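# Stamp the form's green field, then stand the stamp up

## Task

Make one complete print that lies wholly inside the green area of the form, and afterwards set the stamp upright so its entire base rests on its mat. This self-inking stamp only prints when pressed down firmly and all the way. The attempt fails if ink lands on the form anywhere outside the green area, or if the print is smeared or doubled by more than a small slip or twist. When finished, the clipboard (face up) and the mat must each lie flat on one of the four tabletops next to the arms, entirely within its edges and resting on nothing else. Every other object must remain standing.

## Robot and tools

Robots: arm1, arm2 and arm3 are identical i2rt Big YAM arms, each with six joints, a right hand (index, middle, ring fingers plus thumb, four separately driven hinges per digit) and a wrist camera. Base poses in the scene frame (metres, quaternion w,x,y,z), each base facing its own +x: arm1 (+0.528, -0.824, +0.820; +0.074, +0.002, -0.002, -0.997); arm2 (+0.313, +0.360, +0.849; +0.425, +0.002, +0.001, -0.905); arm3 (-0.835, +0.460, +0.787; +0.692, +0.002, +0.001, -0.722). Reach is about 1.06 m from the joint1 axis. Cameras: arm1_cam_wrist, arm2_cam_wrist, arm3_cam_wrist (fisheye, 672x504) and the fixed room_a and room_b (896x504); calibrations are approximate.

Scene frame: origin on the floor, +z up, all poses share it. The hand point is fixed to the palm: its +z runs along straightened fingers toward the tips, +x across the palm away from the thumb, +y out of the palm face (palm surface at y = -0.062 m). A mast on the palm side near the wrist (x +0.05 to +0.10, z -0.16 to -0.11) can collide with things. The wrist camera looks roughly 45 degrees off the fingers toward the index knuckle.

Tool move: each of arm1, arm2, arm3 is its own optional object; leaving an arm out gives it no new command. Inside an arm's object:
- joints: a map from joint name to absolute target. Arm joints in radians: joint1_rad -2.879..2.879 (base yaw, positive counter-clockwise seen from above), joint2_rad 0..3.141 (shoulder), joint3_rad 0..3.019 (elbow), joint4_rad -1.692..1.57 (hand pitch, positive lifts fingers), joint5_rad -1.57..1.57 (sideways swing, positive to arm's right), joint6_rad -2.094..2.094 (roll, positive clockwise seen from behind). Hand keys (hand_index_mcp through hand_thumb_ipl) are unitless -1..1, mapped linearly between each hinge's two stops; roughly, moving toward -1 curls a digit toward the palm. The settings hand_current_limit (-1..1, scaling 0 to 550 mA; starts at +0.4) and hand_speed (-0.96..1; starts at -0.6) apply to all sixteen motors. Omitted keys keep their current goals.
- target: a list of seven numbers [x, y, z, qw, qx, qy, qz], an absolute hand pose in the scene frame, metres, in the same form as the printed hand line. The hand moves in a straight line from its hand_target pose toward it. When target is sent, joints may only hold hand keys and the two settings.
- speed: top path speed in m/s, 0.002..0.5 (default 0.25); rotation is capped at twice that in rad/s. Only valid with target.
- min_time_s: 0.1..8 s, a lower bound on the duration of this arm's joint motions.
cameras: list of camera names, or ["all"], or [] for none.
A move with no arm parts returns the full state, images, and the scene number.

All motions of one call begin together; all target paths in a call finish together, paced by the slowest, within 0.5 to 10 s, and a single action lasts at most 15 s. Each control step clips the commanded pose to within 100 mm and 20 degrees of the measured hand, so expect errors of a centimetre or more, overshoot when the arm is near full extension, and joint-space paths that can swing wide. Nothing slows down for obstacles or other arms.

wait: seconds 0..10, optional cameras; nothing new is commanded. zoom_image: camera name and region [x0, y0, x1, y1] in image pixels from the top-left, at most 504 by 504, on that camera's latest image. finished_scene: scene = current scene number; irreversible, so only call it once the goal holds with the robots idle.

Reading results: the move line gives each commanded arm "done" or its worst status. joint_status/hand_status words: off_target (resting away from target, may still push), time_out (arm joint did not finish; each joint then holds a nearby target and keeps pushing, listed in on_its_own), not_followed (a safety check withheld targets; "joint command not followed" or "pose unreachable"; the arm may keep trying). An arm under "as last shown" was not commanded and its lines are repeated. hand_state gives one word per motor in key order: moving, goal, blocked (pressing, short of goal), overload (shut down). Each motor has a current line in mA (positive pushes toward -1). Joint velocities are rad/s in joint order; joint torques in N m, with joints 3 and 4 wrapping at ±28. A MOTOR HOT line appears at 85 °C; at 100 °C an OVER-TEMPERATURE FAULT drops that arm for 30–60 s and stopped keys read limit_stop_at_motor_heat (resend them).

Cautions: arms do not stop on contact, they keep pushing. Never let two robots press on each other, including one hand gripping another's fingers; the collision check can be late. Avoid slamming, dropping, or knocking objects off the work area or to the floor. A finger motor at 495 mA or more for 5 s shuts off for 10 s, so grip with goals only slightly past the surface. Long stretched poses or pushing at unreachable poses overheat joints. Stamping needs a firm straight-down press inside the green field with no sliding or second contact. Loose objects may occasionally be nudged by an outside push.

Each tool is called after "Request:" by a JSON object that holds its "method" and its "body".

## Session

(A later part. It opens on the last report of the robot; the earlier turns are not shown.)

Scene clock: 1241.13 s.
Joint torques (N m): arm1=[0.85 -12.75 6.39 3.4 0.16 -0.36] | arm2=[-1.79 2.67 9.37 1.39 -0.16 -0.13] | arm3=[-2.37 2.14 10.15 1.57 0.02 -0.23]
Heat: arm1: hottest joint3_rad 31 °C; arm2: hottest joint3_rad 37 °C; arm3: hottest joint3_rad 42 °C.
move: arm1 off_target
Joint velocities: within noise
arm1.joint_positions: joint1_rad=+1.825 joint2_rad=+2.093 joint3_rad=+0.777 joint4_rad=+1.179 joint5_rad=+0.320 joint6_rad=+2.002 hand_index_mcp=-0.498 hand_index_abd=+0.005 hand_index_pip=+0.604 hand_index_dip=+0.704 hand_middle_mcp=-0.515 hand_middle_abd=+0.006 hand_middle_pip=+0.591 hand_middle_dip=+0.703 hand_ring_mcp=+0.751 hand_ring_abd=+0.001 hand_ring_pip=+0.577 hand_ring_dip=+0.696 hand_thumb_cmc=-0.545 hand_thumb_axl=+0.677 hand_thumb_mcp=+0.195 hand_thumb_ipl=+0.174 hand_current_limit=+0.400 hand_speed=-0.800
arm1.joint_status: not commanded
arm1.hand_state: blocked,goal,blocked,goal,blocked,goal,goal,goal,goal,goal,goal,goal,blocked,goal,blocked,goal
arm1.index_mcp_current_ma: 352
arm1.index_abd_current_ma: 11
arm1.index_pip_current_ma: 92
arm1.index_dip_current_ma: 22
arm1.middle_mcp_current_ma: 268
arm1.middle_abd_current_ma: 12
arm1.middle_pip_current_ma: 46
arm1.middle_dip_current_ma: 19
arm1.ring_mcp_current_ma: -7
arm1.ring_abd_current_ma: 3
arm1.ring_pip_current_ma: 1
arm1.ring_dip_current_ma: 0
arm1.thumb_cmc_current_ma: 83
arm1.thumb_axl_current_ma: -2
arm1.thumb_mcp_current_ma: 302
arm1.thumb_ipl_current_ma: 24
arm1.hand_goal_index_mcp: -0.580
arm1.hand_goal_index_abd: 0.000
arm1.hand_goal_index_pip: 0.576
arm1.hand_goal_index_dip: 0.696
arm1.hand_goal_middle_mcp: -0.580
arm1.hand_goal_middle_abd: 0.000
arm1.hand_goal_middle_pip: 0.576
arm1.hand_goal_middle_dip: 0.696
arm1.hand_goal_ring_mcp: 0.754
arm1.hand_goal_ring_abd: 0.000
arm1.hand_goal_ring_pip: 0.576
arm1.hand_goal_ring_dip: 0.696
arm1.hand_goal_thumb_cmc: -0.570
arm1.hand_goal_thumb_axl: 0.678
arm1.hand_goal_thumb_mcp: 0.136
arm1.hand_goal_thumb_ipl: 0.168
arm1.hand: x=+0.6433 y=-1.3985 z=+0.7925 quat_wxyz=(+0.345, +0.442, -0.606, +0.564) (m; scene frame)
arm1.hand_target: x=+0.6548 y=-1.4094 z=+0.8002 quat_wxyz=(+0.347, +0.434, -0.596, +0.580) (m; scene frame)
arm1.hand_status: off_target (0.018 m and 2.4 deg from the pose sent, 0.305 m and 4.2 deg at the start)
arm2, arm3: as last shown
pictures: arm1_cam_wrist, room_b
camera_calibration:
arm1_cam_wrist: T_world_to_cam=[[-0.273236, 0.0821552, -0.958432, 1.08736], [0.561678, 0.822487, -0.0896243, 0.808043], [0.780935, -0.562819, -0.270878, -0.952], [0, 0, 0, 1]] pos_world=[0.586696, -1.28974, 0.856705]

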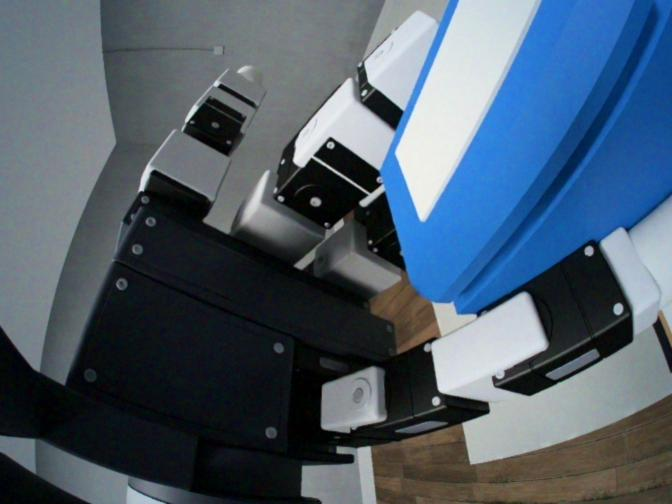

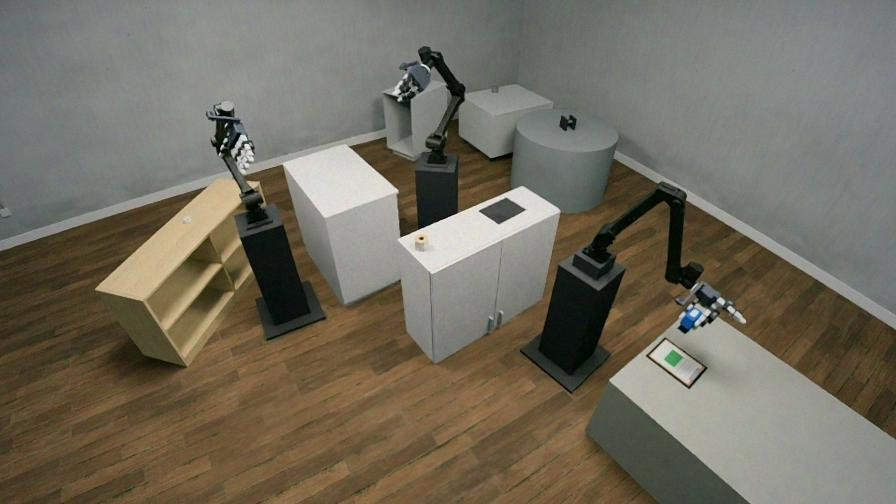

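Request:
{"method": "move", "body": {"arm1": {"target": [0.660, -1.429, 0.615, 0.3494, 0.4207, -0.5834, 0.6005], "speed": 0.08}, "cameras": ["arm1_cam_wrist", "room_b"]}}

Request:
{"method": "zoom_image", "body": {"camera": "room_b", "region": [620, 300, 740, 400]}}

Scene clock: 1291.93 s.
Joint torques (N m): arm1=[0.03 -14.56 3.33 3.62 -0.1 -0.38] | arm2=[-1.79 2.61 9.39 1.4 -0.16 -0.12] | arm3=[-2.43 2.02 10.14 1.58 0.01 -0.23]
Heat: arm1: hottest joint2_rad 30 °C; arm2: hottest joint3_rad 37 °C; arm3: hottest joint3_rad 42 °C.
move: arm1 done
Joint velocities: within noise
arm1.joint_positions: joint1_rad=+1.825 joint2_rad=+2.662 joint3_rad=+1.088 joint4_rad=+1.509 joint5_rad=+0.309 joint6_rad=+2.002 hand_index_mcp=-0.498 hand_index_abd=+0.005 hand_index_pip=+0.604 hand_index_dip=+0.704 hand_middle_mcp=-0.515 hand_middle_abd=+0.006 hand_middle_pip=+0.591 hand_middle_dip=+0.703 hand_ring_mcp=+0.751 hand_ring_abd=+0.001 hand_ring_pip=+0.577 hand_ring_dip=+0.696 hand_thumb_cmc=-0.545 hand_thumb_axl=+0.677 hand_thumb_mcp=+0.195 hand_thumb_ipl=+0.174 hand_current_limit=+0.400 hand_speed=-0.800
arm1.joint_status: not commanded
arm1.hand_state: blocked,goal,blocked,goal,blocked,goal,goal,goal,goal,goal,goal,goal,blocked,goal,blocked,goal
arm1.index_mcp_current_ma: 352
arm1.index_abd_current_ma: 11
arm1.index_pip_current_ma: 92
arm1.index_dip_current_ma: 22
arm1.middle_mcp_current_ma: 268
arm1.middle_abd_current_ma: 12
arm1.middle_pip_current_ma: 46
arm1.middle_dip_current_ma: 19
arm1.ring_mcp_current_ma: -7
arm1.ring_abd_current_ma: 3
arm1.ring_pip_current_ma: 1
arm1.ring_dip_current_ma: 0
arm1.thumb_cmc_current_ma: 83
arm1.thumb_axl_current_ma: -2
arm1.thumb_mcp_current_ma: 302
arm1.thumb_ipl_current_ma: 24
arm1.hand_goal_index_mcp: -0.580
arm1.hand_goal_index_abd: 0.000
arm1.hand_goal_index_pip: 0.576
arm1.hand_goal_index_dip: 0.696
arm1.hand_goal_middle_mcp: -0.580
arm1.hand_goal_middle_abd: 0.000
arm1.hand_goal_middle_pip: 0.576
arm1.hand_goal_middle_dip: 0.696
arm1.hand_goal_ring_mcp: 0.754
arm1.hand_goal_ring_abd: 0.000
arm1.hand_goal_ring_pip: 0.576
arm1.hand_goal_ring_dip: 0.696
arm1.hand_goal_thumb_cmc: -0.570
arm1.hand_goal_thumb_axl: 0.678
arm1.hand_goal_thumb_mcp: 0.136
arm1.hand_goal_thumb_ipl: 0.168
arm1.hand: x=+0.6569 y=-1.4254 z=+0.6159 quat_wxyz=(+0.348, +0.425, -0.590, +0.592) (m; scene frame)
arm1.hand_target: x=+0.6599 y=-1.4289 z=+0.6151 quat_wxyz=(+0.349, +0.421, -0.584, +0.600) (m; scene frame)
arm1.hand_status: done (0.005 m and 1.3 deg from the pose sent, 0.181 m and 5.5 deg at the start)
arm2, arm3: as last shown
pictures: arm1_cam_wrist, room_b
camera_calibration:
arm1_cam_wrist: T_world_to_cam=[[-0.245451, 0.0154053, -0.969287, 0.817226], [0.555919, 0.821366, -0.12772, 0.832401], [0.794171, -0.570194, -0.210169, -1.08216], [0, 0, 0, 1]] pos_world=[0.59726, -1.31334, 0.671005]

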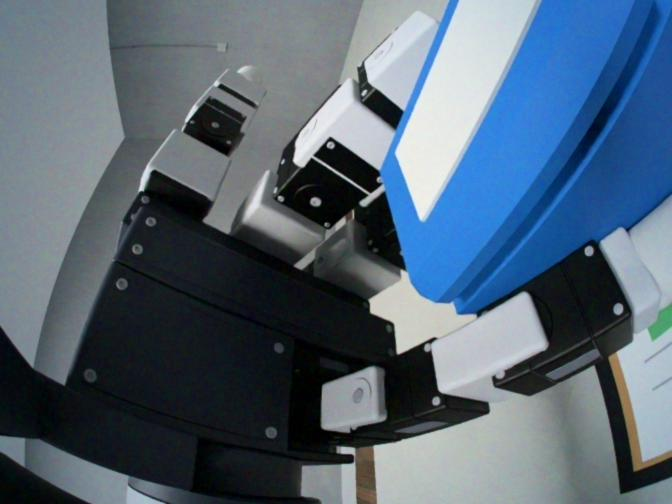

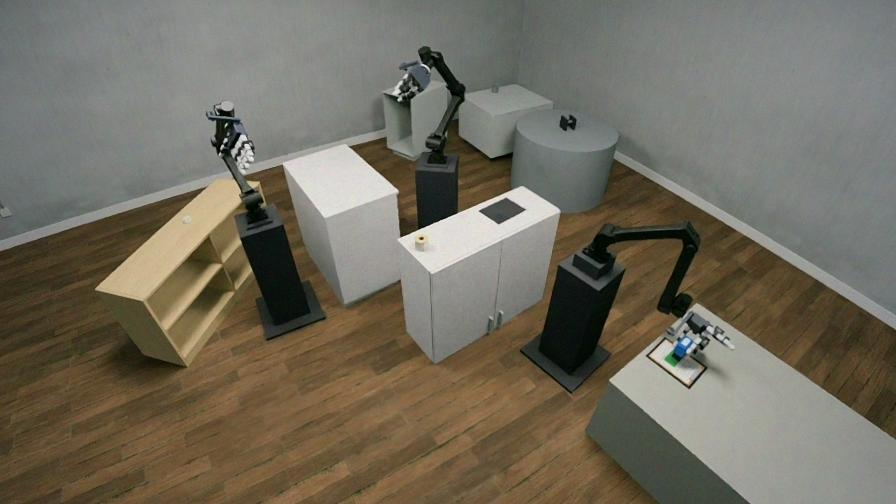

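Scaled by 4.200 from the camera's 896x504 image, which has a finer 1280x720 frame.

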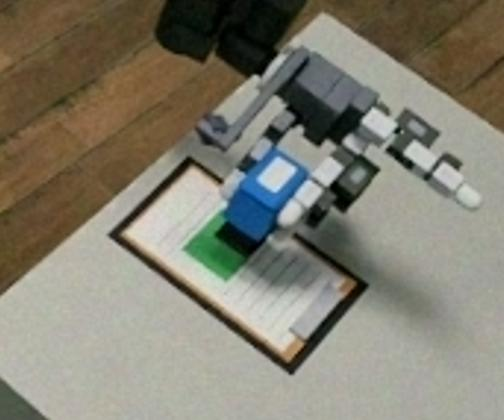

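Request:
{"method": "move", "body": {"arm1": {"target": [0.653, -1.422, 0.586, 0.3487, 0.4261, -0.5864, 0.5943], "speed": 0.05}, "cameras": ["arm1_cam_wrist", "room_b", "room_a"]}}

Request:
{"method": "zoom_image", "body": {"camera": "room_b", "region": [640, 330, 710, 390]}}

Request:
{"method": "zoom_image", "body": {"camera": "arm1_cam_wrist", "region": [572, 200, 672, 500]}}

Scene clock: 1315.07 s.
Joint torques (N m): arm1=[-0.44 -14.86 2.96 3.38 -0.11 -0.39] | arm2=[-1.73 2.67 9.37 1.4 -0.17 -0.12] | arm3=[-2.43 2.14 10.14 1.59 0.02 -0.22]
Heat: arm1: hottest joint2_rad 29 °C; arm2: hottest joint3_rad 37 °C; arm3: hottest joint3_rad 42 °C.
move: arm1 done
Joint velocities: within noise
arm1.joint_positions: joint1_rad=+1.825 joint2_rad=+2.730 joint3_rad=+1.120 joint4_rad=+1.531 joint5_rad=+0.301 joint6_rad=+2.002 hand_index_mcp=-0.498 hand_index_abd=+0.005 hand_index_pip=+0.604 hand_index_dip=+0.704 hand_middle_mcp=-0.515 hand_middle_abd=+0.006 hand_middle_pip=+0.591 hand_middle_dip=+0.703 hand_ring_mcp=+0.751 hand_ring_abd=+0.001 hand_ring_pip=+0.577 hand_ring_dip=+0.696 hand_thumb_cmc=-0.545 hand_thumb_axl=+0.677 hand_thumb_mcp=+0.195 hand_thumb_ipl=+0.174 hand_current_limit=+0.400 hand_speed=-0.800
arm1.joint_status: not commanded
arm1.hand_state: blocked,goal,blocked,goal,blocked,goal,goal,goal,goal,goal,goal,goal,blocked,goal,blocked,goal
arm1.index_mcp_current_ma: 352
arm1.index_abd_current_ma: 11
arm1.index_pip_current_ma: 92
arm1.index_dip_current_ma: 22
arm1.middle_mcp_current_ma: 268
arm1.middle_abd_current_ma: 12
arm1.middle_pip_current_ma: 46
arm1.middle_dip_current_ma: 19
arm1.ring_mcp_current_ma: -7
arm1.ring_abd_current_ma: 3
arm1.ring_pip_current_ma: 1
arm1.ring_dip_current_ma: 0
arm1.thumb_cmc_current_ma: 83
arm1.thumb_axl_current_ma: -2
arm1.thumb_mcp_current_ma: 302
arm1.thumb_ipl_current_ma: 24
arm1.hand_goal_index_mcp: -0.580
arm1.hand_goal_index_abd: 0.000
arm1.hand_goal_index_pip: 0.576
arm1.hand_goal_index_dip: 0.696
arm1.hand_goal_middle_mcp: -0.580
arm1.hand_goal_middle_abd: 0.000
arm1.hand_goal_middle_pip: 0.576
arm1.hand_goal_middle_dip: 0.696
arm1.hand_goal_ring_mcp: 0.754
arm1.hand_goal_ring_abd: 0.000
arm1.hand_goal_ring_pip: 0.576
arm1.hand_goal_ring_dip: 0.696
arm1.hand_goal_thumb_cmc: -0.570
arm1.hand_goal_thumb_axl: 0.678
arm1.hand_goal_thumb_mcp: 0.136
arm1.hand_goal_thumb_ipl: 0.168
arm1.hand: x=+0.6553 y=-1.4186 z=+0.5877 quat_wxyz=(+0.344, +0.431, -0.591, +0.588) (m; scene frame)
arm1.hand_target: x=+0.6529 y=-1.4219 z=+0.5861 quat_wxyz=(+0.349, +0.426, -0.586, +0.594) (m; scene frame)
arm1.hand_status: done (0.004 m and 1.2 deg from the pose sent, 0.030 m and 0.5 deg at the start)
arm2, arm3: as last shown
pictures: arm1_cam_wrist, room_a, room_b
camera_calibration:
arm1_cam_wrist: T_world_to_cam=[[-0.250466, 0.0261638, -0.967772, 0.807146], [0.548716, 0.827404, -0.119642, 0.832602], [0.797608, -0.560998, -0.221593, -1.06549], [0, 0, 0, 1]] pos_world=[0.595145, -1.30775, 0.644643]

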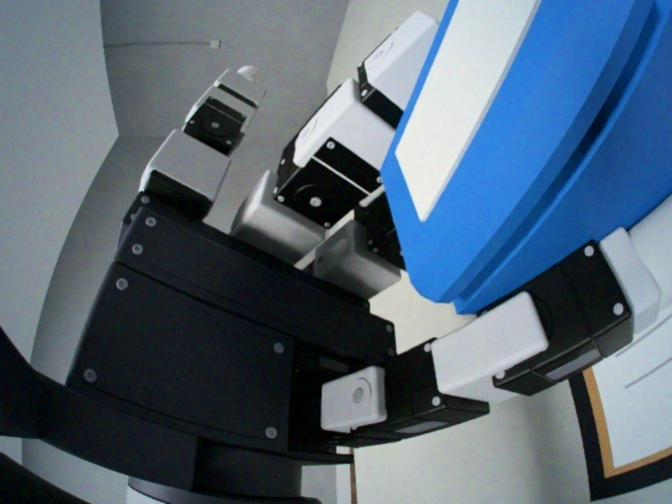

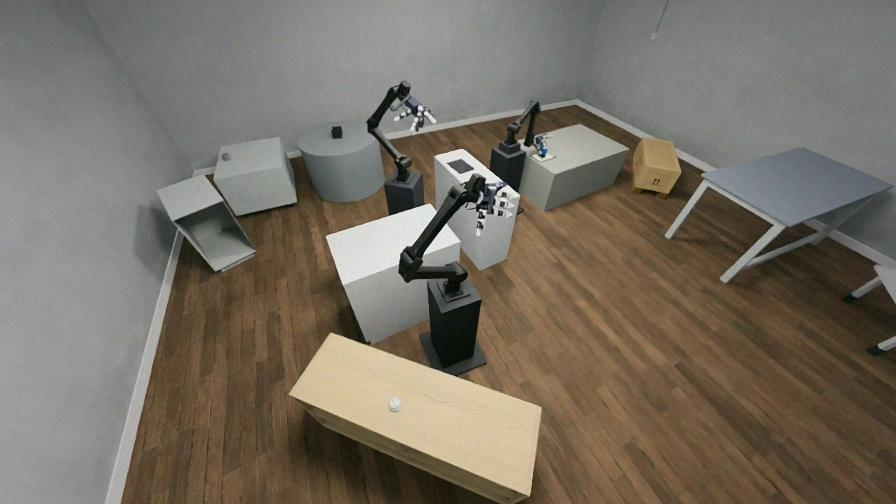

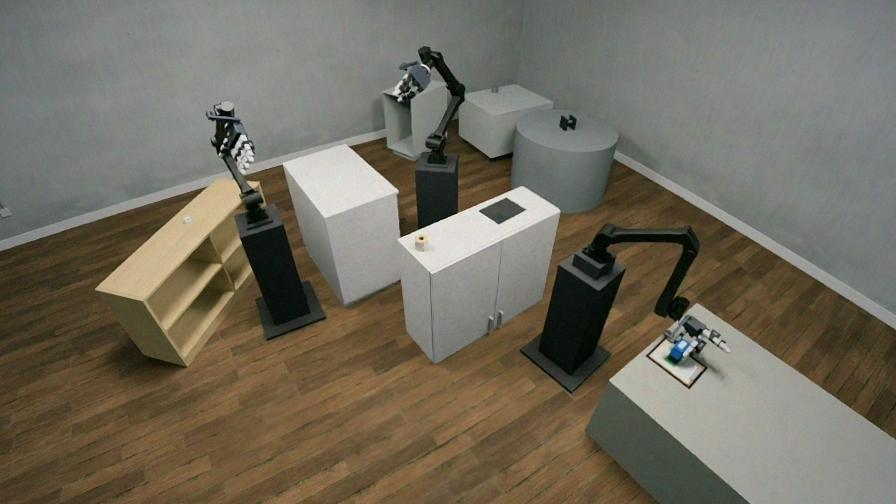

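Scaled by 7.200 from the camera's 896x504 image, which has a finer 1280x720 frame.

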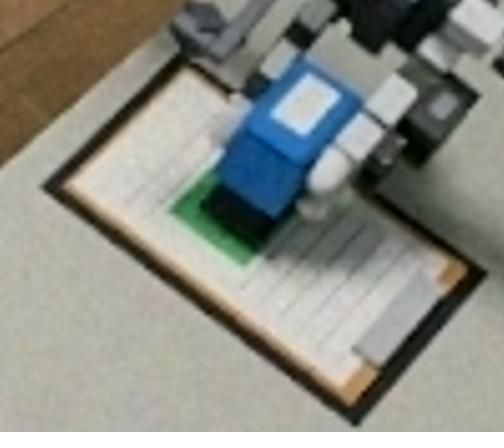

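Scaled by 1.680 from the camera's 672x504 image, which has a finer 960x720 frame.

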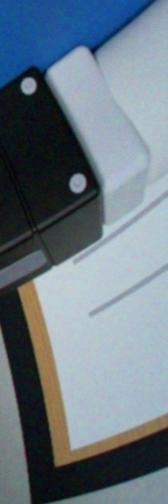

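Request:
{"method": "zoom_image", "body": {"camera": "room_a", "region": [515, 130, 575, 180]}}

Request:
{"method": "zoom_image", "body": {"camera": "room_b", "region": [655, 340, 695, 372]}}

Scaled by 8.400 from the camera's 896x504 image, which has a finer 1280x720 frame.

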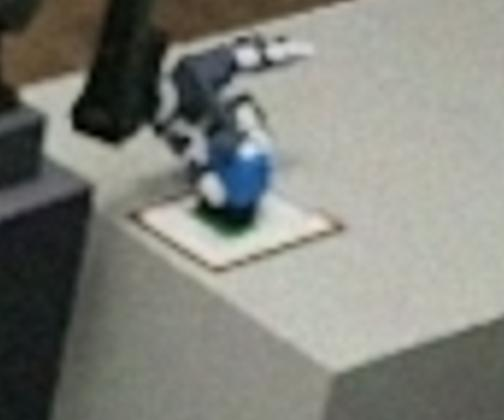

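Scaled by 12.600 from the camera's 896x504 image, which has a finer 1280x720 frame.

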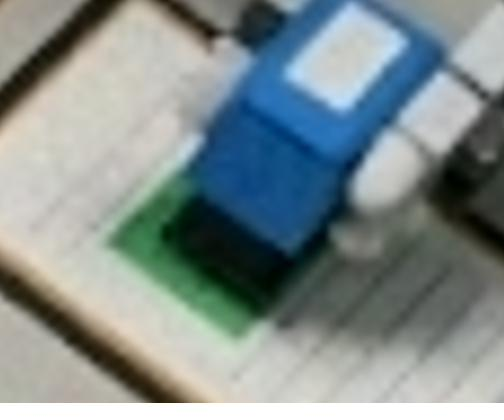

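Request:
{"method": "zoom_image", "body": {"camera": "arm1_cam_wrist", "region": [360, 0, 672, 340]}}

Scaled by 1.482 from the camera's 672x504 image, which has a finer 960x720 frame.

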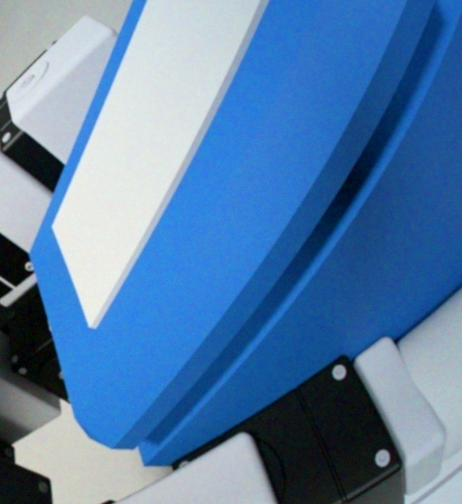

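Request:
{"method": "move", "body": {"arm1": {"target": [0.649, -1.418, 0.576, 0.3487, 0.4261, -0.5864, 0.5943], "speed": 0.04}}}

Scene clock: 1500.63 s.
Joint torques (N m): arm1=[-0.79 -14.8 2.95 3.41 -0.06 -0.38] | arm2=[-1.73 2.67 9.39 1.39 -0.17 -0.12] | arm3=[-2.32 2.14 10.15 1.58 0.02 -0.22]
Heat: arm1: hottest joint2_rad 31 °C; arm2: hottest joint3_rad 38 °C; arm3: hottest joint3_rad 43 °C.
move: arm1 done
Joint velocities: within noise
arm1.joint_positions: joint1_rad=+1.825 joint2_rad=+2.755 joint3_rad=+1.128 joint4_rad=+1.551 joint5_rad=+0.296 joint6_rad=+2.002 hand_index_mcp=-0.498 hand_index_abd=+0.005 hand_index_pip=+0.604 hand_index_dip=+0.704 hand_middle_mcp=-0.515 hand_middle_abd=+0.006 hand_middle_pip=+0.591 hand_middle_dip=+0.703 hand_ring_mcp=+0.751 hand_ring_abd=+0.001 hand_ring_pip=+0.577 hand_ring_dip=+0.696 hand_thumb_cmc=-0.545 hand_thumb_axl=+0.677 hand_thumb_mcp=+0.195 hand_thumb_ipl=+0.175 hand_current_limit=+0.400 hand_speed=-0.800
arm1.joint_status: not commanded
arm1.hand_state: blocked,goal,blocked,goal,blocked,goal,goal,goal,goal,goal,goal,goal,blocked,goal,blocked,goal
arm1.index_mcp_current_ma: 349
arm1.index_abd_current_ma: 11
arm1.index_pip_current_ma: 92
arm1.index_dip_current_ma: 23
arm1.middle_mcp_current_ma: 268
arm1.middle_abd_current_ma: 12
arm1.middle_pip_current_ma: 46
arm1.middle_dip_current_ma: 19
arm1.ring_mcp_current_ma: -7
arm1.ring_abd_current_ma: 3
arm1.ring_pip_current_ma: 1
arm1.ring_dip_current_ma: 0
arm1.thumb_cmc_current_ma: 83
arm1.thumb_axl_current_ma: -2
arm1.thumb_mcp_current_ma: 302
arm1.thumb_ipl_current_ma: 27
arm1.hand_goal_index_mcp: -0.580
arm1.hand_goal_index_abd: 0.000
arm1.hand_goal_index_pip: 0.576
arm1.hand_goal_index_dip: 0.696
arm1.hand_goal_middle_mcp: -0.580
arm1.hand_goal_middle_abd: 0.000
arm1.hand_goal_middle_pip: 0.576
arm1.hand_goal_middle_dip: 0.696
arm1.hand_goal_ring_mcp: 0.754
arm1.hand_goal_ring_abd: 0.000
arm1.hand_goal_ring_pip: 0.576
arm1.hand_goal_ring_dip: 0.696
arm1.hand_goal_thumb_cmc: -0.570
arm1.hand_goal_thumb_axl: 0.678
arm1.hand_goal_thumb_mcp: 0.136
arm1.hand_goal_thumb_ipl: 0.168
arm1.hand: x=+0.6546 y=-1.4150 z=+0.5790 quat_wxyz=(+0.343, +0.432, -0.590, +0.590) (m; scene frame)
arm1.hand_target: x=+0.6489 y=-1.4177 z=+0.5760 quat_wxyz=(+0.349, +0.426, -0.587, +0.594) (m; scene frame)
arm1.hand_status: done (0.007 m and 1.2 deg from the pose sent, 0.013 m and 1.2 deg at the start)
arm2.joint_positions: joint1_rad=-0.387 joint2_rad=+0.596 joint3_rad=+1.389 joint4_rad=-1.190 joint5_rad=+0.003 joint6_rad=+2.017 hand_index_mcp=-0.201 hand_index_abd=+0.005 hand_index_pip=+0.578 hand_index_dip=+0.699 hand_middle_mcp=-0.201 hand_middle_abd=+0.007 hand_middle_pip=+0.578 hand_middle_dip=+0.698 hand_ring_mcp=+0.751 hand_ring_abd=+0.002 hand_ring_pip=+0.577 hand_ring_dip=+0.696 hand_thumb_cmc=-0.562 hand_thumb_axl=+0.675 hand_thumb_mcp=+0.427 hand_thumb_ipl=+0.169 hand_current_limit=+0.400 hand_speed=-0.800
arm2.joint_status: not commanded
arm2.hand_state: goal,goal,goal,goal,goal,goal,goal,goal,goal,goal,goal,goal,goal,goal,goal,goal
arm2.index_mcp_current_ma: -2
arm2.index_abd_current_ma: 18
arm2.index_pip_current_ma: 9
arm2.index_dip_current_ma: 11
arm2.middle_mcp_current_ma: -2
arm2.middle_abd_current_ma: 24
arm2.middle_pip_current_ma: 9
arm2.middle_dip_current_ma: 9
arm2.ring_mcp_current_ma: -11
arm2.ring_abd_current_ma: 7
arm2.ring_pip_current_ma: 3
arm2.ring_dip_current_ma: 0
arm2.thumb_cmc_current_ma: 33
arm2.thumb_axl_current_ma: -12
arm2.thumb_mcp_current_ma: -16
arm2.thumb_ipl_current_ma: 7
arm2.hand_goal_index_mcp: -0.200
arm2.hand_goal_index_abd: 0.000
arm2.hand_goal_index_pip: 0.576
arm2.hand_goal_index_dip: 0.696
arm2.hand_goal_middle_mcp: -0.200
arm2.hand_goal_middle_abd: 0.000
arm2.hand_goal_middle_pip: 0.576
arm2.hand_goal_middle_dip: 0.696
arm2.hand_goal_ring_mcp: 0.754
arm2.hand_goal_ring_abd: 0.000
arm2.hand_goal_ring_pip: 0.576
arm2.hand_goal_ring_dip: 0.696
arm2.hand_goal_thumb_cmc: -0.570
arm2.hand_goal_thumb_axl: 0.678
arm2.hand_goal_thumb_mcp: 0.430
arm2.hand_goal_thumb_ipl: 0.168
arm2.hand: x=+0.0856 y=+0.3135 z=+1.3713 quat_wxyz=(+0.494, +0.019, -0.833, +0.248) (m; scene frame)
arm2.hand_target: x=+0.0900 y=+0.3180 z=+1.3869 quat_wxyz=(+0.504, +0.010, -0.826, +0.253) (m; scene frame)
arm2.hand_status: not commanded
arm3: as last shown
pictures: none

Request:
{"method": "move", "body": {"arm1": {"target": [0.647, -1.417, 0.567, 0.3487, 0.4261, -0.5864, 0.5943], "speed": 0.04}, "cameras": ["room_b"]}}

Request:
{"method": "zoom_image", "body": {"camera": "room_b", "region": [655, 340, 695, 372]}}

Scene clock: 1505.60 s.
Joint torques (N m): arm1=[-0.91 -13.27 2.99 3.12 -0.15 -0.4] | arm2=[-1.73 2.67 9.39 1.39 -0.17 -0.13] | arm3=[-2.61 2.08 10.15 1.57 0.02 -0.22]
Heat: arm1: hottest joint2_rad 31 °C; arm2: hottest joint3_rad 38 °C; arm3: hottest joint3_rad 43 °C.
move: arm1 off_target
Joint velocities: within noise
arm1.joint_positions: joint1_rad=+1.823 joint2_rad=+2.765 joint3_rad=+1.138 joint4_rad=+1.563 joint5_rad=+0.296 joint6_rad=+2.002 hand_index_mcp=-0.505 hand_index_abd=+0.003 hand_index_pip=+0.604 hand_index_dip=+0.704 hand_middle_mcp=-0.515 hand_middle_abd=+0.003 hand_middle_pip=+0.594 hand_middle_dip=+0.704 hand_ring_mcp=+0.751 hand_ring_abd=+0.001 hand_ring_pip=+0.577 hand_ring_dip=+0.696 hand_thumb_cmc=-0.556 hand_thumb_axl=+0.677 hand_thumb_mcp=+0.195 hand_thumb_ipl=+0.182 hand_current_limit=+0.400 hand_speed=-0.800
arm1.joint_status: not commanded
arm1.hand_state: blocked,goal,blocked,goal,blocked,goal,goal,goal,goal,goal,goal,goal,goal,goal,blocked,goal
arm1.index_mcp_current_ma: 316
arm1.index_abd_current_ma: 5
arm1.index_pip_current_ma: 92
arm1.index_dip_current_ma: 23
arm1.middle_mcp_current_ma: 267
arm1.middle_abd_current_ma: 6
arm1.middle_pip_current_ma: 57
arm1.middle_dip_current_ma: 23
arm1.ring_mcp_current_ma: -7
arm1.ring_abd_current_ma: 3
arm1.ring_pip_current_ma: 1
arm1.ring_dip_current_ma: 0
arm1.thumb_cmc_current_ma: 41
arm1.thumb_axl_current_ma: -2
arm1.thumb_mcp_current_ma: 302
arm1.thumb_ipl_current_ma: 58
arm1.hand_goal_index_mcp: -0.580
arm1.hand_goal_index_abd: 0.000
arm1.hand_goal_index_pip: 0.576
arm1.hand_goal_index_dip: 0.696
arm1.hand_goal_middle_mcp: -0.580
arm1.hand_goal_middle_abd: 0.000
arm1.hand_goal_middle_pip: 0.576
arm1.hand_goal_middle_dip: 0.696
arm1.hand_goal_ring_mcp: 0.754
arm1.hand_goal_ring_abd: 0.000
arm1.hand_goal_ring_pip: 0.576
arm1.hand_goal_ring_dip: 0.696
arm1.hand_goal_thumb_cmc: -0.570
arm1.hand_goal_thumb_axl: 0.678
arm1.hand_goal_thumb_mcp: 0.136
arm1.hand_goal_thumb_ipl: 0.168
arm1.hand: x=+0.6545 y=-1.4169 z=+0.5779 quat_wxyz=(+0.344, +0.428, -0.587, +0.594) (m; scene frame)
arm1.hand_target: x=+0.6471 y=-1.4167 z=+0.5673 quat_wxyz=(+0.348, +0.427, -0.588, +0.593) (m; scene frame)
arm1.hand_status: off_target (0.013 m and 0.6 deg from the pose sent, 0.014 m and 1.1 deg at the start; a joint's target at an end of its range on 22 of 29 steps)
arm2, arm3: as last shown
pictures: room_b

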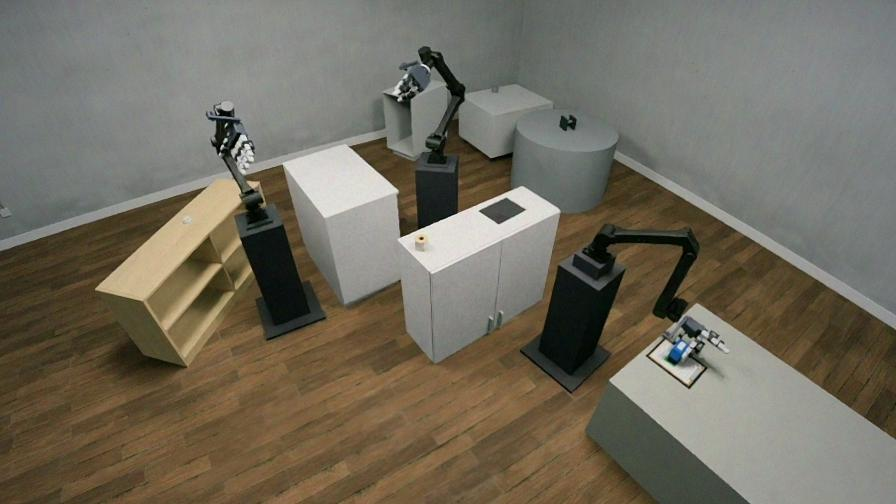

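Scaled by 12.600 from the camera's 896x504 image, which has a finer 1280x720 frame.

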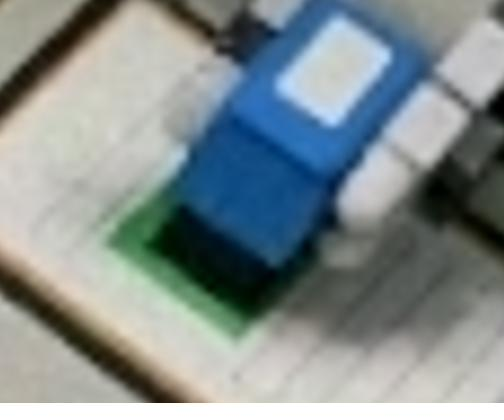

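Request:
{"method": "move", "body": {"arm1": {"joints": {"hand_index_mcp": -0.47, "hand_middle_mcp": -0.47, "hand_thumb_mcp": 0.235}}}}

Request:
{"method": "move", "body": {"arm1": {"joints": {"hand_index_mcp": -0.20, "hand_middle_mcp": -0.20, "hand_thumb_mcp": 0.43, "hand_speed": -0.7}}}}

Request:
{"method": "move", "body": {"arm1": {"target": [0.765, -1.412, 0.625, 0.3487, 0.4261, -0.5864, 0.5943], "speed": 0.08}, "cameras": ["arm1_cam_wrist", "room_b"]}}

Request:
{"method": "zoom_image", "body": {"camera": "room_b", "region": [655, 340, 695, 372]}}

Scene clock: 1528.30 s.
Joint torques (N m): arm1=[-1.26 -13.16 2.56 3.19 -0.07 -0.39] | arm2=[-1.79 2.61 9.39 1.39 -0.16 -0.12] | arm3=[-2.37 2.08 10.17 1.55 0.02 -0.23]
Heat: arm1: hottest joint2_rad 30 °C; arm2: hottest joint3_rad 38 °C; arm3: hottest joint3_rad 43 °C.
move: arm1 done
Joint velocities: within noise
arm1.joint_positions: joint1_rad=+1.823 joint2_rad=+2.769 joint3_rad=+1.144 joint4_rad=+1.563 joint5_rad=+0.294 joint6_rad=+2.002 hand_index_mcp=-0.472 hand_index_abd=+0.003 hand_index_pip=+0.579 hand_index_dip=+0.699 hand_middle_mcp=-0.472 hand_middle_abd=+0.003 hand_middle_pip=+0.579 hand_middle_dip=+0.699 hand_ring_mcp=+0.751 hand_ring_abd=+0.001 hand_ring_pip=+0.577 hand_ring_dip=+0.696 hand_thumb_cmc=-0.557 hand_thumb_axl=+0.677 hand_thumb_mcp=+0.233 hand_thumb_ipl=+0.170 hand_current_limit=+0.400 hand_speed=-0.800
arm1.joint_status: all done
arm1.hand_state: goal,goal,goal,goal,goal,goal,goal,goal,goal,goal,goal,goal,goal,goal,goal,goal
arm1.index_mcp_current_ma: -4
arm1.index_abd_current_ma: 5
arm1.index_pip_current_ma: 7
arm1.index_dip_current_ma: 6
arm1.middle_mcp_current_ma: -6
arm1.middle_abd_current_ma: 6
arm1.middle_pip_current_ma: 6
arm1.middle_dip_current_ma: 7
arm1.ring_mcp_current_ma: -7
arm1.ring_abd_current_ma: 3
arm1.ring_pip_current_ma: 1
arm1.ring_dip_current_ma: 0
arm1.thumb_cmc_current_ma: 38
arm1.thumb_axl_current_ma: -2
arm1.thumb_mcp_current_ma: -8
arm1.thumb_ipl_current_ma: 6
arm1.hand_goal_index_mcp: -0.470
arm1.hand_goal_index_abd: 0.000
arm1.hand_goal_index_pip: 0.576
arm1.hand_goal_index_dip: 0.696
arm1.hand_goal_middle_mcp: -0.470
arm1.hand_goal_middle_abd: 0.000
arm1.hand_goal_middle_pip: 0.576
arm1.hand_goal_middle_dip: 0.696
arm1.hand_goal_ring_mcp: 0.754
arm1.hand_goal_ring_abd: 0.000
arm1.hand_goal_ring_pip: 0.576
arm1.hand_goal_ring_dip: 0.696
arm1.hand_goal_thumb_cmc: -0.570
arm1.hand_goal_thumb_axl: 0.678
arm1.hand_goal_thumb_mcp: 0.236
arm1.hand_goal_thumb_ipl: 0.168
arm1.hand: x=+0.6550 y=-1.4182 z=+0.5770 quat_wxyz=(+0.344, +0.428, -0.587, +0.595) (m; scene frame)
arm1.hand_target: x=+0.6469 y=-1.4166 z=+0.5673 quat_wxyz=(+0.348, +0.427, -0.588, +0.593) (m; scene frame)
arm1.hand_status: not commanded
arm2, arm3: as last shown
pictures: none

Scene clock: 1529.00 s.
Joint torques (N m): arm1=[-1.08 -13.86 2.66 3.3 -0.11 -0.37] | arm2=[-1.73 2.61 9.39 1.39 -0.16 -0.12] | arm3=[-2.43 2.14 10.15 1.57 0.01 -0.22]
Heat: arm1: hottest joint2_rad 30 °C; arm2: hottest joint3_rad 38 °C; arm3: hottest joint3_rad 43 °C.
move: arm1 done
Joint velocities: within noise
arm1.joint_positions: joint1_rad=+1.823 joint2_rad=+2.769 joint3_rad=+1.144 joint4_rad=+1.563 joint5_rad=+0.294 joint6_rad=+2.002 hand_index_mcp=-0.204 hand_index_abd=+0.003 hand_index_pip=+0.579 hand_index_dip=+0.699 hand_middle_mcp=-0.205 hand_middle_abd=+0.003 hand_middle_pip=+0.578 hand_middle_dip=+0.699 hand_ring_mcp=+0.751 hand_ring_abd=+0.001 hand_ring_pip=+0.577 hand_ring_dip=+0.696 hand_thumb_cmc=-0.557 hand_thumb_axl=+0.677 hand_thumb_mcp=+0.426 hand_thumb_ipl=+0.170 hand_current_limit=+0.400 hand_speed=-0.700
arm1.joint_status: all done
arm1.hand_state: goal,goal,goal,goal,goal,goal,goal,goal,goal,goal,goal,goal,goal,goal,goal,goal
arm1.index_mcp_current_ma: -11
arm1.index_abd_current_ma: 5
arm1.index_pip_current_ma: 6
arm1.index_dip_current_ma: 6
arm1.middle_mcp_current_ma: -14
arm1.middle_abd_current_ma: 6
arm1.middle_pip_current_ma: 5
arm1.middle_dip_current_ma: 6
arm1.ring_mcp_current_ma: -7
arm1.ring_abd_current_ma: 3
arm1.ring_pip_current_ma: 1
arm1.ring_dip_current_ma: 0
arm1.thumb_cmc_current_ma: 38
arm1.thumb_axl_current_ma: -2
arm1.thumb_mcp_current_ma: -13
arm1.thumb_ipl_current_ma: 6
arm1.hand_goal_index_mcp: -0.200
arm1.hand_goal_index_abd: 0.000
arm1.hand_goal_index_pip: 0.576
arm1.hand_goal_index_dip: 0.696
arm1.hand_goal_middle_mcp: -0.200
arm1.hand_goal_middle_abd: 0.000
arm1.hand_goal_middle_pip: 0.576
arm1.hand_goal_middle_dip: 0.696
arm1.hand_goal_ring_mcp: 0.754
arm1.hand_goal_ring_abd: 0.000
arm1.hand_goal_ring_pip: 0.576
arm1.hand_goal_ring_dip: 0.696
arm1.hand_goal_thumb_cmc: -0.570
arm1.hand_goal_thumb_axl: 0.678
arm1.hand_goal_thumb_mcp: 0.430
arm1.hand_goal_thumb_ipl: 0.168
arm1.hand: x=+0.6550 y=-1.4182 z=+0.5770 quat_wxyz=(+0.344, +0.428, -0.587, +0.595) (m; scene frame)
arm1.hand_target: x=+0.6469 y=-1.4167 z=+0.5674 quat_wxyz=(+0.348, +0.426, -0.588, +0.593) (m; scene frame)
arm1.hand_status: not commanded
arm2, arm3: as last shown
pictures: none

Scene clock: 1531.27 s.
Joint torques (N m): arm1=[0.85 -17.61 3.89 1.94 0.11 -0.25] | arm2=[-1.73 2.61 9.4 1.39 -0.17 -0.12] | arm3=[-2.26 2.14 10.14 1.57 0.02 -0.21]
Heat: arm1: hottest joint2_rad 30 °C; arm2: hottest joint3_rad 38 °C; arm3: hottest joint3_rad 43 °C.
move: arm1 off_target
Joint velocities: within noise
arm1.joint_positions: joint1_rad=+2.026 joint2_rad=+2.660 joint3_rad=+1.165 joint4_rad=+1.410 joint5_rad=+0.512 joint6_rad=+2.002 hand_index_mcp=-0.204 hand_index_abd=+0.003 hand_index_pip=+0.579 hand_index_dip=+0.699 hand_middle_mcp=-0.205 hand_middle_abd=+0.003 hand_middle_pip=+0.578 hand_middle_dip=+0.699 hand_ring_mcp=+0.751 hand_ring_abd=+0.001 hand_ring_pip=+0.577 hand_ring_dip=+0.696 hand_thumb_cmc=-0.557 hand_thumb_axl=+0.677 hand_thumb_mcp=+0.426 hand_thumb_ipl=+0.170 hand_current_limit=+0.400 hand_speed=-0.700
arm1.joint_status: not commanded
arm1.hand_state: goal,goal,goal,goal,goal,goal,goal,goal,goal,goal,goal,goal,goal,goal,goal,goal
arm1.index_mcp_current_ma: -11
arm1.index_abd_current_ma: 5
arm1.index_pip_current_ma: 6
arm1.index_dip_current_ma: 6
arm1.middle_mcp_current_ma: -14
arm1.middle_abd_current_ma: 6
arm1.middle_pip_current_ma: 5
arm1.middle_dip_current_ma: 6
arm1.ring_mcp_current_ma: -7
arm1.ring_abd_current_ma: 3
arm1.ring_pip_current_ma: 1
arm1.ring_dip_current_ma: 0
arm1.thumb_cmc_current_ma: 38
arm1.thumb_axl_current_ma: -2
arm1.thumb_mcp_current_ma: -13
arm1.thumb_ipl_current_ma: 5
arm1.hand_goal_index_mcp: -0.200
arm1.hand_goal_index_abd: 0.000
arm1.hand_goal_index_pip: 0.576
arm1.hand_goal_index_dip: 0.696
arm1.hand_goal_middle_mcp: -0.200
arm1.hand_goal_middle_abd: 0.000
arm1.hand_goal_middle_pip: 0.576
arm1.hand_goal_middle_dip: 0.696
arm1.hand_goal_ring_mcp: 0.754
arm1.hand_goal_ring_abd: 0.000
arm1.hand_goal_ring_pip: 0.576
arm1.hand_goal_ring_dip: 0.696
arm1.hand_goal_thumb_cmc: -0.570
arm1.hand_goal_thumb_axl: 0.678
arm1.hand_goal_thumb_mcp: 0.430
arm1.hand_goal_thumb_ipl: 0.168
arm1.hand: x=+0.7536 y=-1.4046 z=+0.6161 quat_wxyz=(+0.353, +0.433, -0.589, +0.584) (m; scene frame)
arm1.hand_target: x=+0.7648 y=-1.4117 z=+0.6252 quat_wxyz=(+0.349, +0.426, -0.586, +0.594) (m; scene frame)
arm1.hand_status: off_target (0.016 m and 1.5 deg from the pose sent, 0.120 m and 0.6 deg at the start)
arm2: as last shown
arm3.joint_positions: joint1_rad=+0.213 joint2_rad=+0.596 joint3_rad=+1.362 joint4_rad=-1.284 joint5_rad=+0.102 joint6_rad=+1.110 hand_index_mcp=+0.756 hand_index_abd=+0.001 hand_index_pip=+0.577 hand_index_dip=+0.696 hand_middle_mcp=+0.756 hand_middle_abd=+0.001 hand_middle_pip=+0.577 hand_middle_dip=+0.696 hand_ring_mcp=+0.756 hand_ring_abd=+0.001 hand_ring_pip=+0.577 hand_ring_dip=+0.696 hand_thumb_cmc=+0.716 hand_thumb_axl=+0.677 hand_thumb_mcp=+0.225 hand_thumb_ipl=+0.168 hand_current_limit=+0.400 hand_speed=-0.600
arm3.joint_status: not commanded
arm3.hand_state: goal,goal,goal,goal,goal,goal,goal,goal,goal,goal,goal,goal,goal,goal,goal,goal
arm3.index_mcp_current_ma: 1
arm3.index_abd_current_ma: 0
arm3.index_pip_current_ma: 0
arm3.index_dip_current_ma: 0
arm3.middle_mcp_current_ma: 1
arm3.middle_abd_current_ma: 0
arm3.middle_pip_current_ma: 0
arm3.middle_dip_current_ma: 0
arm3.ring_mcp_current_ma: 2
arm3.ring_abd_current_ma: 0
arm3.ring_pip_current_ma: 0
arm3.ring_dip_current_ma: 0
arm3.thumb_cmc_current_ma: 1
arm3.thumb_axl_current_ma: 0
arm3.thumb_mcp_current_ma: -1
arm3.thumb_ipl_current_ma: 0
arm3.hand_goal_index_mcp: 0.754
arm3.hand_goal_index_abd: 0.000
arm3.hand_goal_index_pip: 0.576
arm3.hand_goal_index_dip: 0.696
arm3.hand_goal_middle_mcp: 0.754
arm3.hand_goal_middle_abd: 0.000
arm3.hand_goal_middle_pip: 0.576
arm3.hand_goal_middle_dip: 0.696
arm3.hand_goal_ring_mcp: 0.754
arm3.hand_goal_ring_abd: 0.000
arm3.hand_goal_ring_pip: 0.576
arm3.hand_goal_ring_dip: 0.696
arm3.hand_goal_thumb_cmc: 0.714
arm3.hand_goal_thumb_axl: 0.678
arm3.hand_goal_thumb_mcp: 0.226
arm3.hand_goal_thumb_ipl: 0.168
arm3.hand: x=-0.8977 y=+0.2067 z=+1.3473 quat_wxyz=(+0.427, +0.759, -0.415, +0.264) (m; scene frame)
arm3.hand_target: x=-0.9013 y=+0.2133 z=+1.3623 quat_wxyz=(+0.436, +0.754, -0.413, +0.265) (m; scene frame)
arm3.hand_status: not commanded
pictures: arm1_cam_wrist, room_b
camera_calibration:
arm1_cam_wrist: T_world_to_cam=[[-0.267252, 0.0250186, -0.963302, 0.867066], [0.553806, 0.822069, -0.132294, 0.766919], [0.788591, -0.568838, -0.233555, -1.12665], [0, 0, 0, 1]] pos_world=[0.69547, -1.29304, 0.673569]

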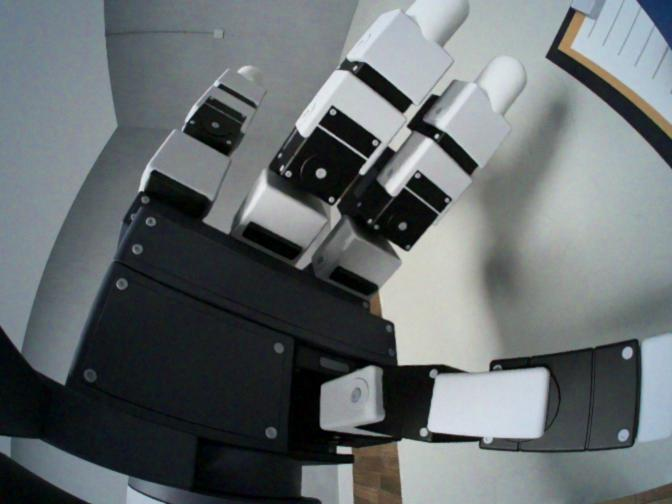

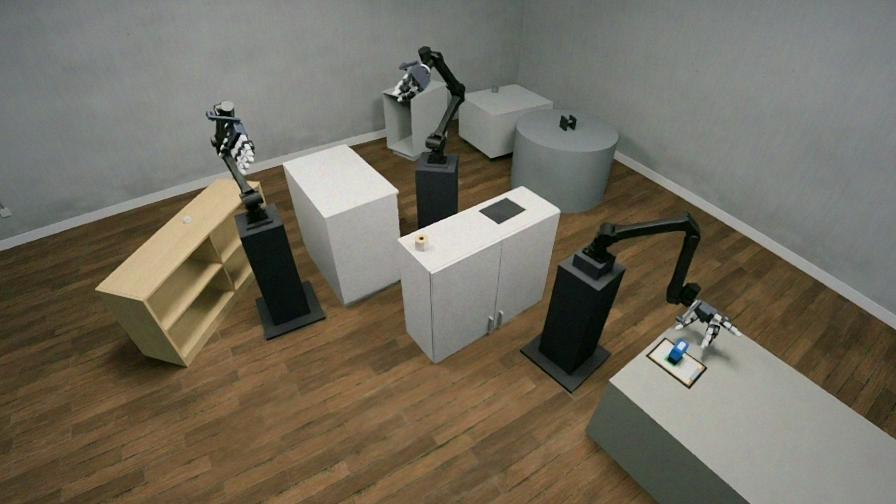

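Scaled by 12.600 from the camera's 896x504 image, which has a finer 1280x720 frame.

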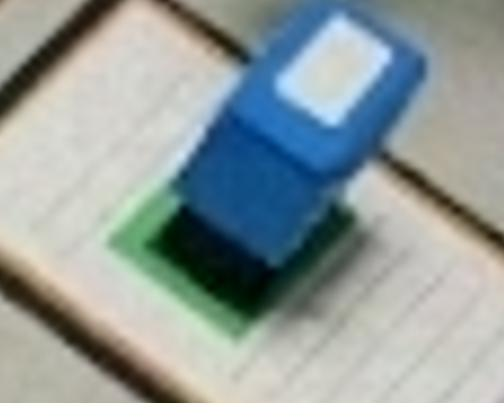

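Request:
{"method": "move", "body": {"arm1": {"target": [0.775, -1.38, 0.80, 0.3487, 0.4261, -0.5864, 0.5943], "speed": 0.15}}}

Request:
{"method": "move", "body": {"arm1": {"target": [0.755, -1.316, 0.80, 0.4530, 0.7531, -0.3493, 0.3251], "speed": 0.2}, "cameras": ["arm1_cam_wrist"]}}

Request:
{"method": "zoom_image", "body": {"camera": "arm1_cam_wrist", "region": [430, 80, 670, 320]}}

Scene clock: 1545.73 s.
Joint torques (N m): arm1=[0.56 -15.74 3.92 2 0.09 -0.23] | arm2=[-1.73 2.61 9.4 1.39 -0.16 -0.12] | arm3=[-2.55 2.08 10.15 1.57 0.01 -0.22]
Heat: arm1: hottest joint2_rad 31 °C; arm2: hottest joint3_rad 38 °C; arm3: hottest joint3_rad 43 °C.
move: arm1 done
Joint velocities: within noise
arm1.joint_positions: joint1_rad=+2.078 joint2_rad=+2.166 joint3_rad=+0.916 joint4_rad=+1.192 joint5_rad=+0.567 joint6_rad=+2.002 hand_index_mcp=-0.204 hand_index_abd=+0.003 hand_index_pip=+0.579 hand_index_dip=+0.699 hand_middle_mcp=-0.205 hand_middle_abd=+0.003 hand_middle_pip=+0.578 hand_middle_dip=+0.699 hand_ring_mcp=+0.751 hand_ring_abd=+0.001 hand_ring_pip=+0.577 hand_ring_dip=+0.696 hand_thumb_cmc=-0.557 hand_thumb_axl=+0.677 hand_thumb_mcp=+0.426 hand_thumb_ipl=+0.170 hand_current_limit=+0.400 hand_speed=-0.700
arm1.joint_status: not commanded
arm1.hand_state: goal,goal,goal,goal,goal,goal,goal,goal,goal,goal,goal,goal,goal,goal,goal,goal
arm1.index_mcp_current_ma: -11
arm1.index_abd_current_ma: 5
arm1.index_pip_current_ma: 6
arm1.index_dip_current_ma: 6
arm1.middle_mcp_current_ma: -14
arm1.middle_abd_current_ma: 6
arm1.middle_pip_current_ma: 5
arm1.middle_dip_current_ma: 6
arm1.ring_mcp_current_ma: -7
arm1.ring_abd_current_ma: 3
arm1.ring_pip_current_ma: 1
arm1.ring_dip_current_ma: 0
arm1.thumb_cmc_current_ma: 38
arm1.thumb_axl_current_ma: -2
arm1.thumb_mcp_current_ma: -12
arm1.thumb_ipl_current_ma: 5
arm1.hand_goal_index_mcp: -0.200
arm1.hand_goal_index_abd: 0.000
arm1.hand_goal_index_pip: 0.576
arm1.hand_goal_index_dip: 0.696
arm1.hand_goal_middle_mcp: -0.200
arm1.hand_goal_middle_abd: 0.000
arm1.hand_goal_middle_pip: 0.576
arm1.hand_goal_middle_dip: 0.696
arm1.hand_goal_ring_mcp: 0.754
arm1.hand_goal_ring_abd: 0.000
arm1.hand_goal_ring_pip: 0.576
arm1.hand_goal_ring_dip: 0.696
arm1.hand_goal_thumb_cmc: -0.570
arm1.hand_goal_thumb_axl: 0.678
arm1.hand_goal_thumb_mcp: 0.430
arm1.hand_goal_thumb_ipl: 0.168
arm1.hand: x=+0.7696 y=-1.3848 z=+0.8001 quat_wxyz=(+0.355, +0.424, -0.585, +0.593) (m; scene frame)
arm1.hand_target: x=+0.7749 y=-1.3799 z=+0.7999 quat_wxyz=(+0.349, +0.426, -0.586, +0.594) (m; scene frame)
arm1.hand_status: done (0.007 m and 0.8 deg from the pose sent, 0.187 m and 1.5 deg at the start)
arm2, arm3: as last shown
pictures: none

Scene clock: 1549.10 s.
Joint torques (N m): arm1=[0.91 -13.92 2.86 1.95 0.41 -0.43] | arm2=[-1.79 2.67 9.39 1.39 -0.16 -0.13] | arm3=[-2.43 2.02 10.11 1.59 0.03 -0.22]
Heat: arm1: hottest joint2_rad 31 °C; arm2: hottest joint3_rad 38 °C; arm3: hottest joint3_rad 43 °C.
move: arm1 done
Joint velocities: within noise
arm1.joint_positions: joint1_rad=+2.143 joint2_rad=+2.097 joint3_rad=+0.741 joint4_rad=+0.906 joint5_rad=+0.499 joint6_rad=+1.297 hand_index_mcp=-0.197 hand_index_abd=+0.003 hand_index_pip=+0.579 hand_index_dip=+0.699 hand_middle_mcp=-0.197 hand_middle_abd=+0.003 hand_middle_pip=+0.578 hand_middle_dip=+0.699 hand_ring_mcp=+0.755 hand_ring_abd=+0.001 hand_ring_pip=+0.577 hand_ring_dip=+0.696 hand_thumb_cmc=-0.557 hand_thumb_axl=+0.677 hand_thumb_mcp=+0.426 hand_thumb_ipl=+0.170 hand_current_limit=+0.400 hand_speed=-0.700
arm1.joint_status: not commanded
arm1.hand_state: goal,goal,goal,goal,goal,goal,goal,goal,goal,goal,goal,goal,goal,goal,goal,goal
arm1.index_mcp_current_ma: 6
arm1.index_abd_current_ma: 5
arm1.index_pip_current_ma: 6
arm1.index_dip_current_ma: 6
arm1.middle_mcp_current_ma: 8
arm1.middle_abd_current_ma: 6
arm1.middle_pip_current_ma: 5
arm1.middle_dip_current_ma: 6
arm1.ring_mcp_current_ma: 3
arm1.ring_abd_current_ma: 3
arm1.ring_pip_current_ma: 1
arm1.ring_dip_current_ma: 0
arm1.thumb_cmc_current_ma: 38
arm1.thumb_axl_current_ma: -2
arm1.thumb_mcp_current_ma: -12
arm1.thumb_ipl_current_ma: 5
arm1.hand_goal_index_mcp: -0.200
arm1.hand_goal_index_abd: 0.000
arm1.hand_goal_index_pip: 0.576
arm1.hand_goal_index_dip: 0.696
arm1.hand_goal_middle_mcp: -0.200
arm1.hand_goal_middle_abd: 0.000
arm1.hand_goal_middle_pip: 0.576
arm1.hand_goal_middle_dip: 0.696
arm1.hand_goal_ring_mcp: 0.754
arm1.hand_goal_ring_abd: 0.000
arm1.hand_goal_ring_pip: 0.576
arm1.hand_goal_ring_dip: 0.696
arm1.hand_goal_thumb_cmc: -0.570
arm1.hand_goal_thumb_axl: 0.678
arm1.hand_goal_thumb_mcp: 0.430
arm1.hand_goal_thumb_ipl: 0.168
arm1.hand: x=+0.7500 y=-1.3196 z=+0.7942 quat_wxyz=(+0.452, +0.748, -0.359, +0.327) (m; scene frame)
arm1.hand_target: x=+0.7550 y=-1.3161 z=+0.7999 quat_wxyz=(+0.453, +0.753, -0.349, +0.325) (m; scene frame)
arm1.hand_status: done (0.008 m and 1.2 deg from the pose sent, 0.070 m and 57.3 deg at the start)
arm2, arm3: as last shown
pictures: arm1_cam_wrist
camera_calibration:
arm1_cam_wrist: T_world_to_cam=[[-0.925593, -0.0292701, -0.377388, 0.992379], [0.0807849, 0.958759, -0.272497, 1.36914], [0.3698, -0.282708, -0.885056, 0.175304], [0, 0, 0, 1]] pos_world=[0.743105, -1.23407, 0.902752]

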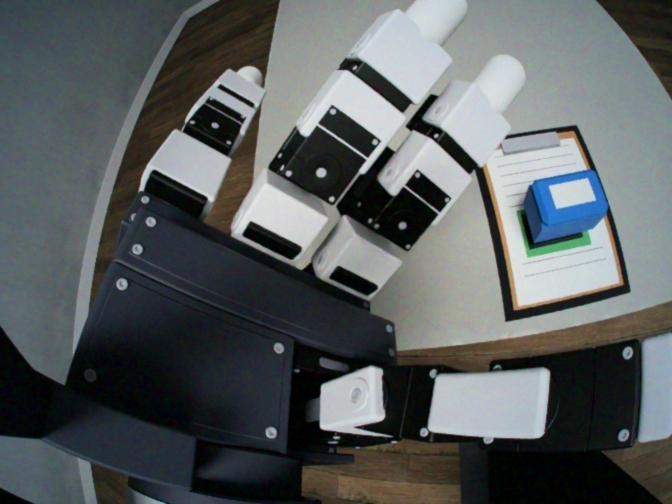

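Scaled by 2.100 from the camera's 672x504 image, which has a finer 960x720 frame.

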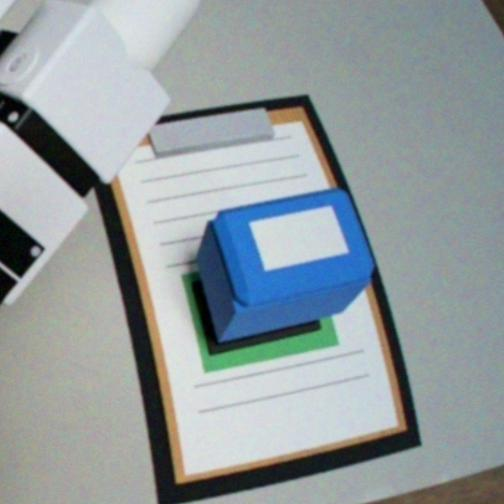

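Request:
{"method": "zoom_image", "body": {"camera": "arm1_cam_wrist", "region": [505, 190, 615, 270]}}

Request:
{"method": "zoom_image", "body": {"camera": "room_b", "region": [660, 344, 690, 368]}}

Scaled by 4.582 from the camera's 672x504 image, which has a finer 960x720 frame.

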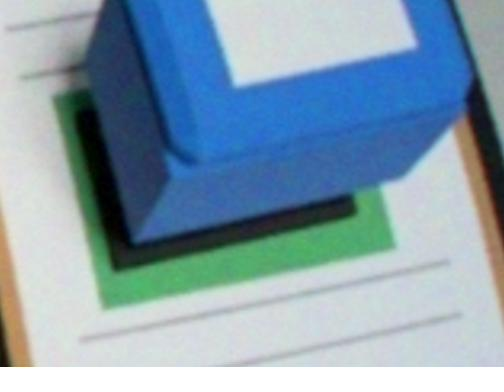

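This scene's latest camera images include none from room_b. They are from: arm1_cam_wrist. room_b's image comes with the result of a call that names it in "cameras".


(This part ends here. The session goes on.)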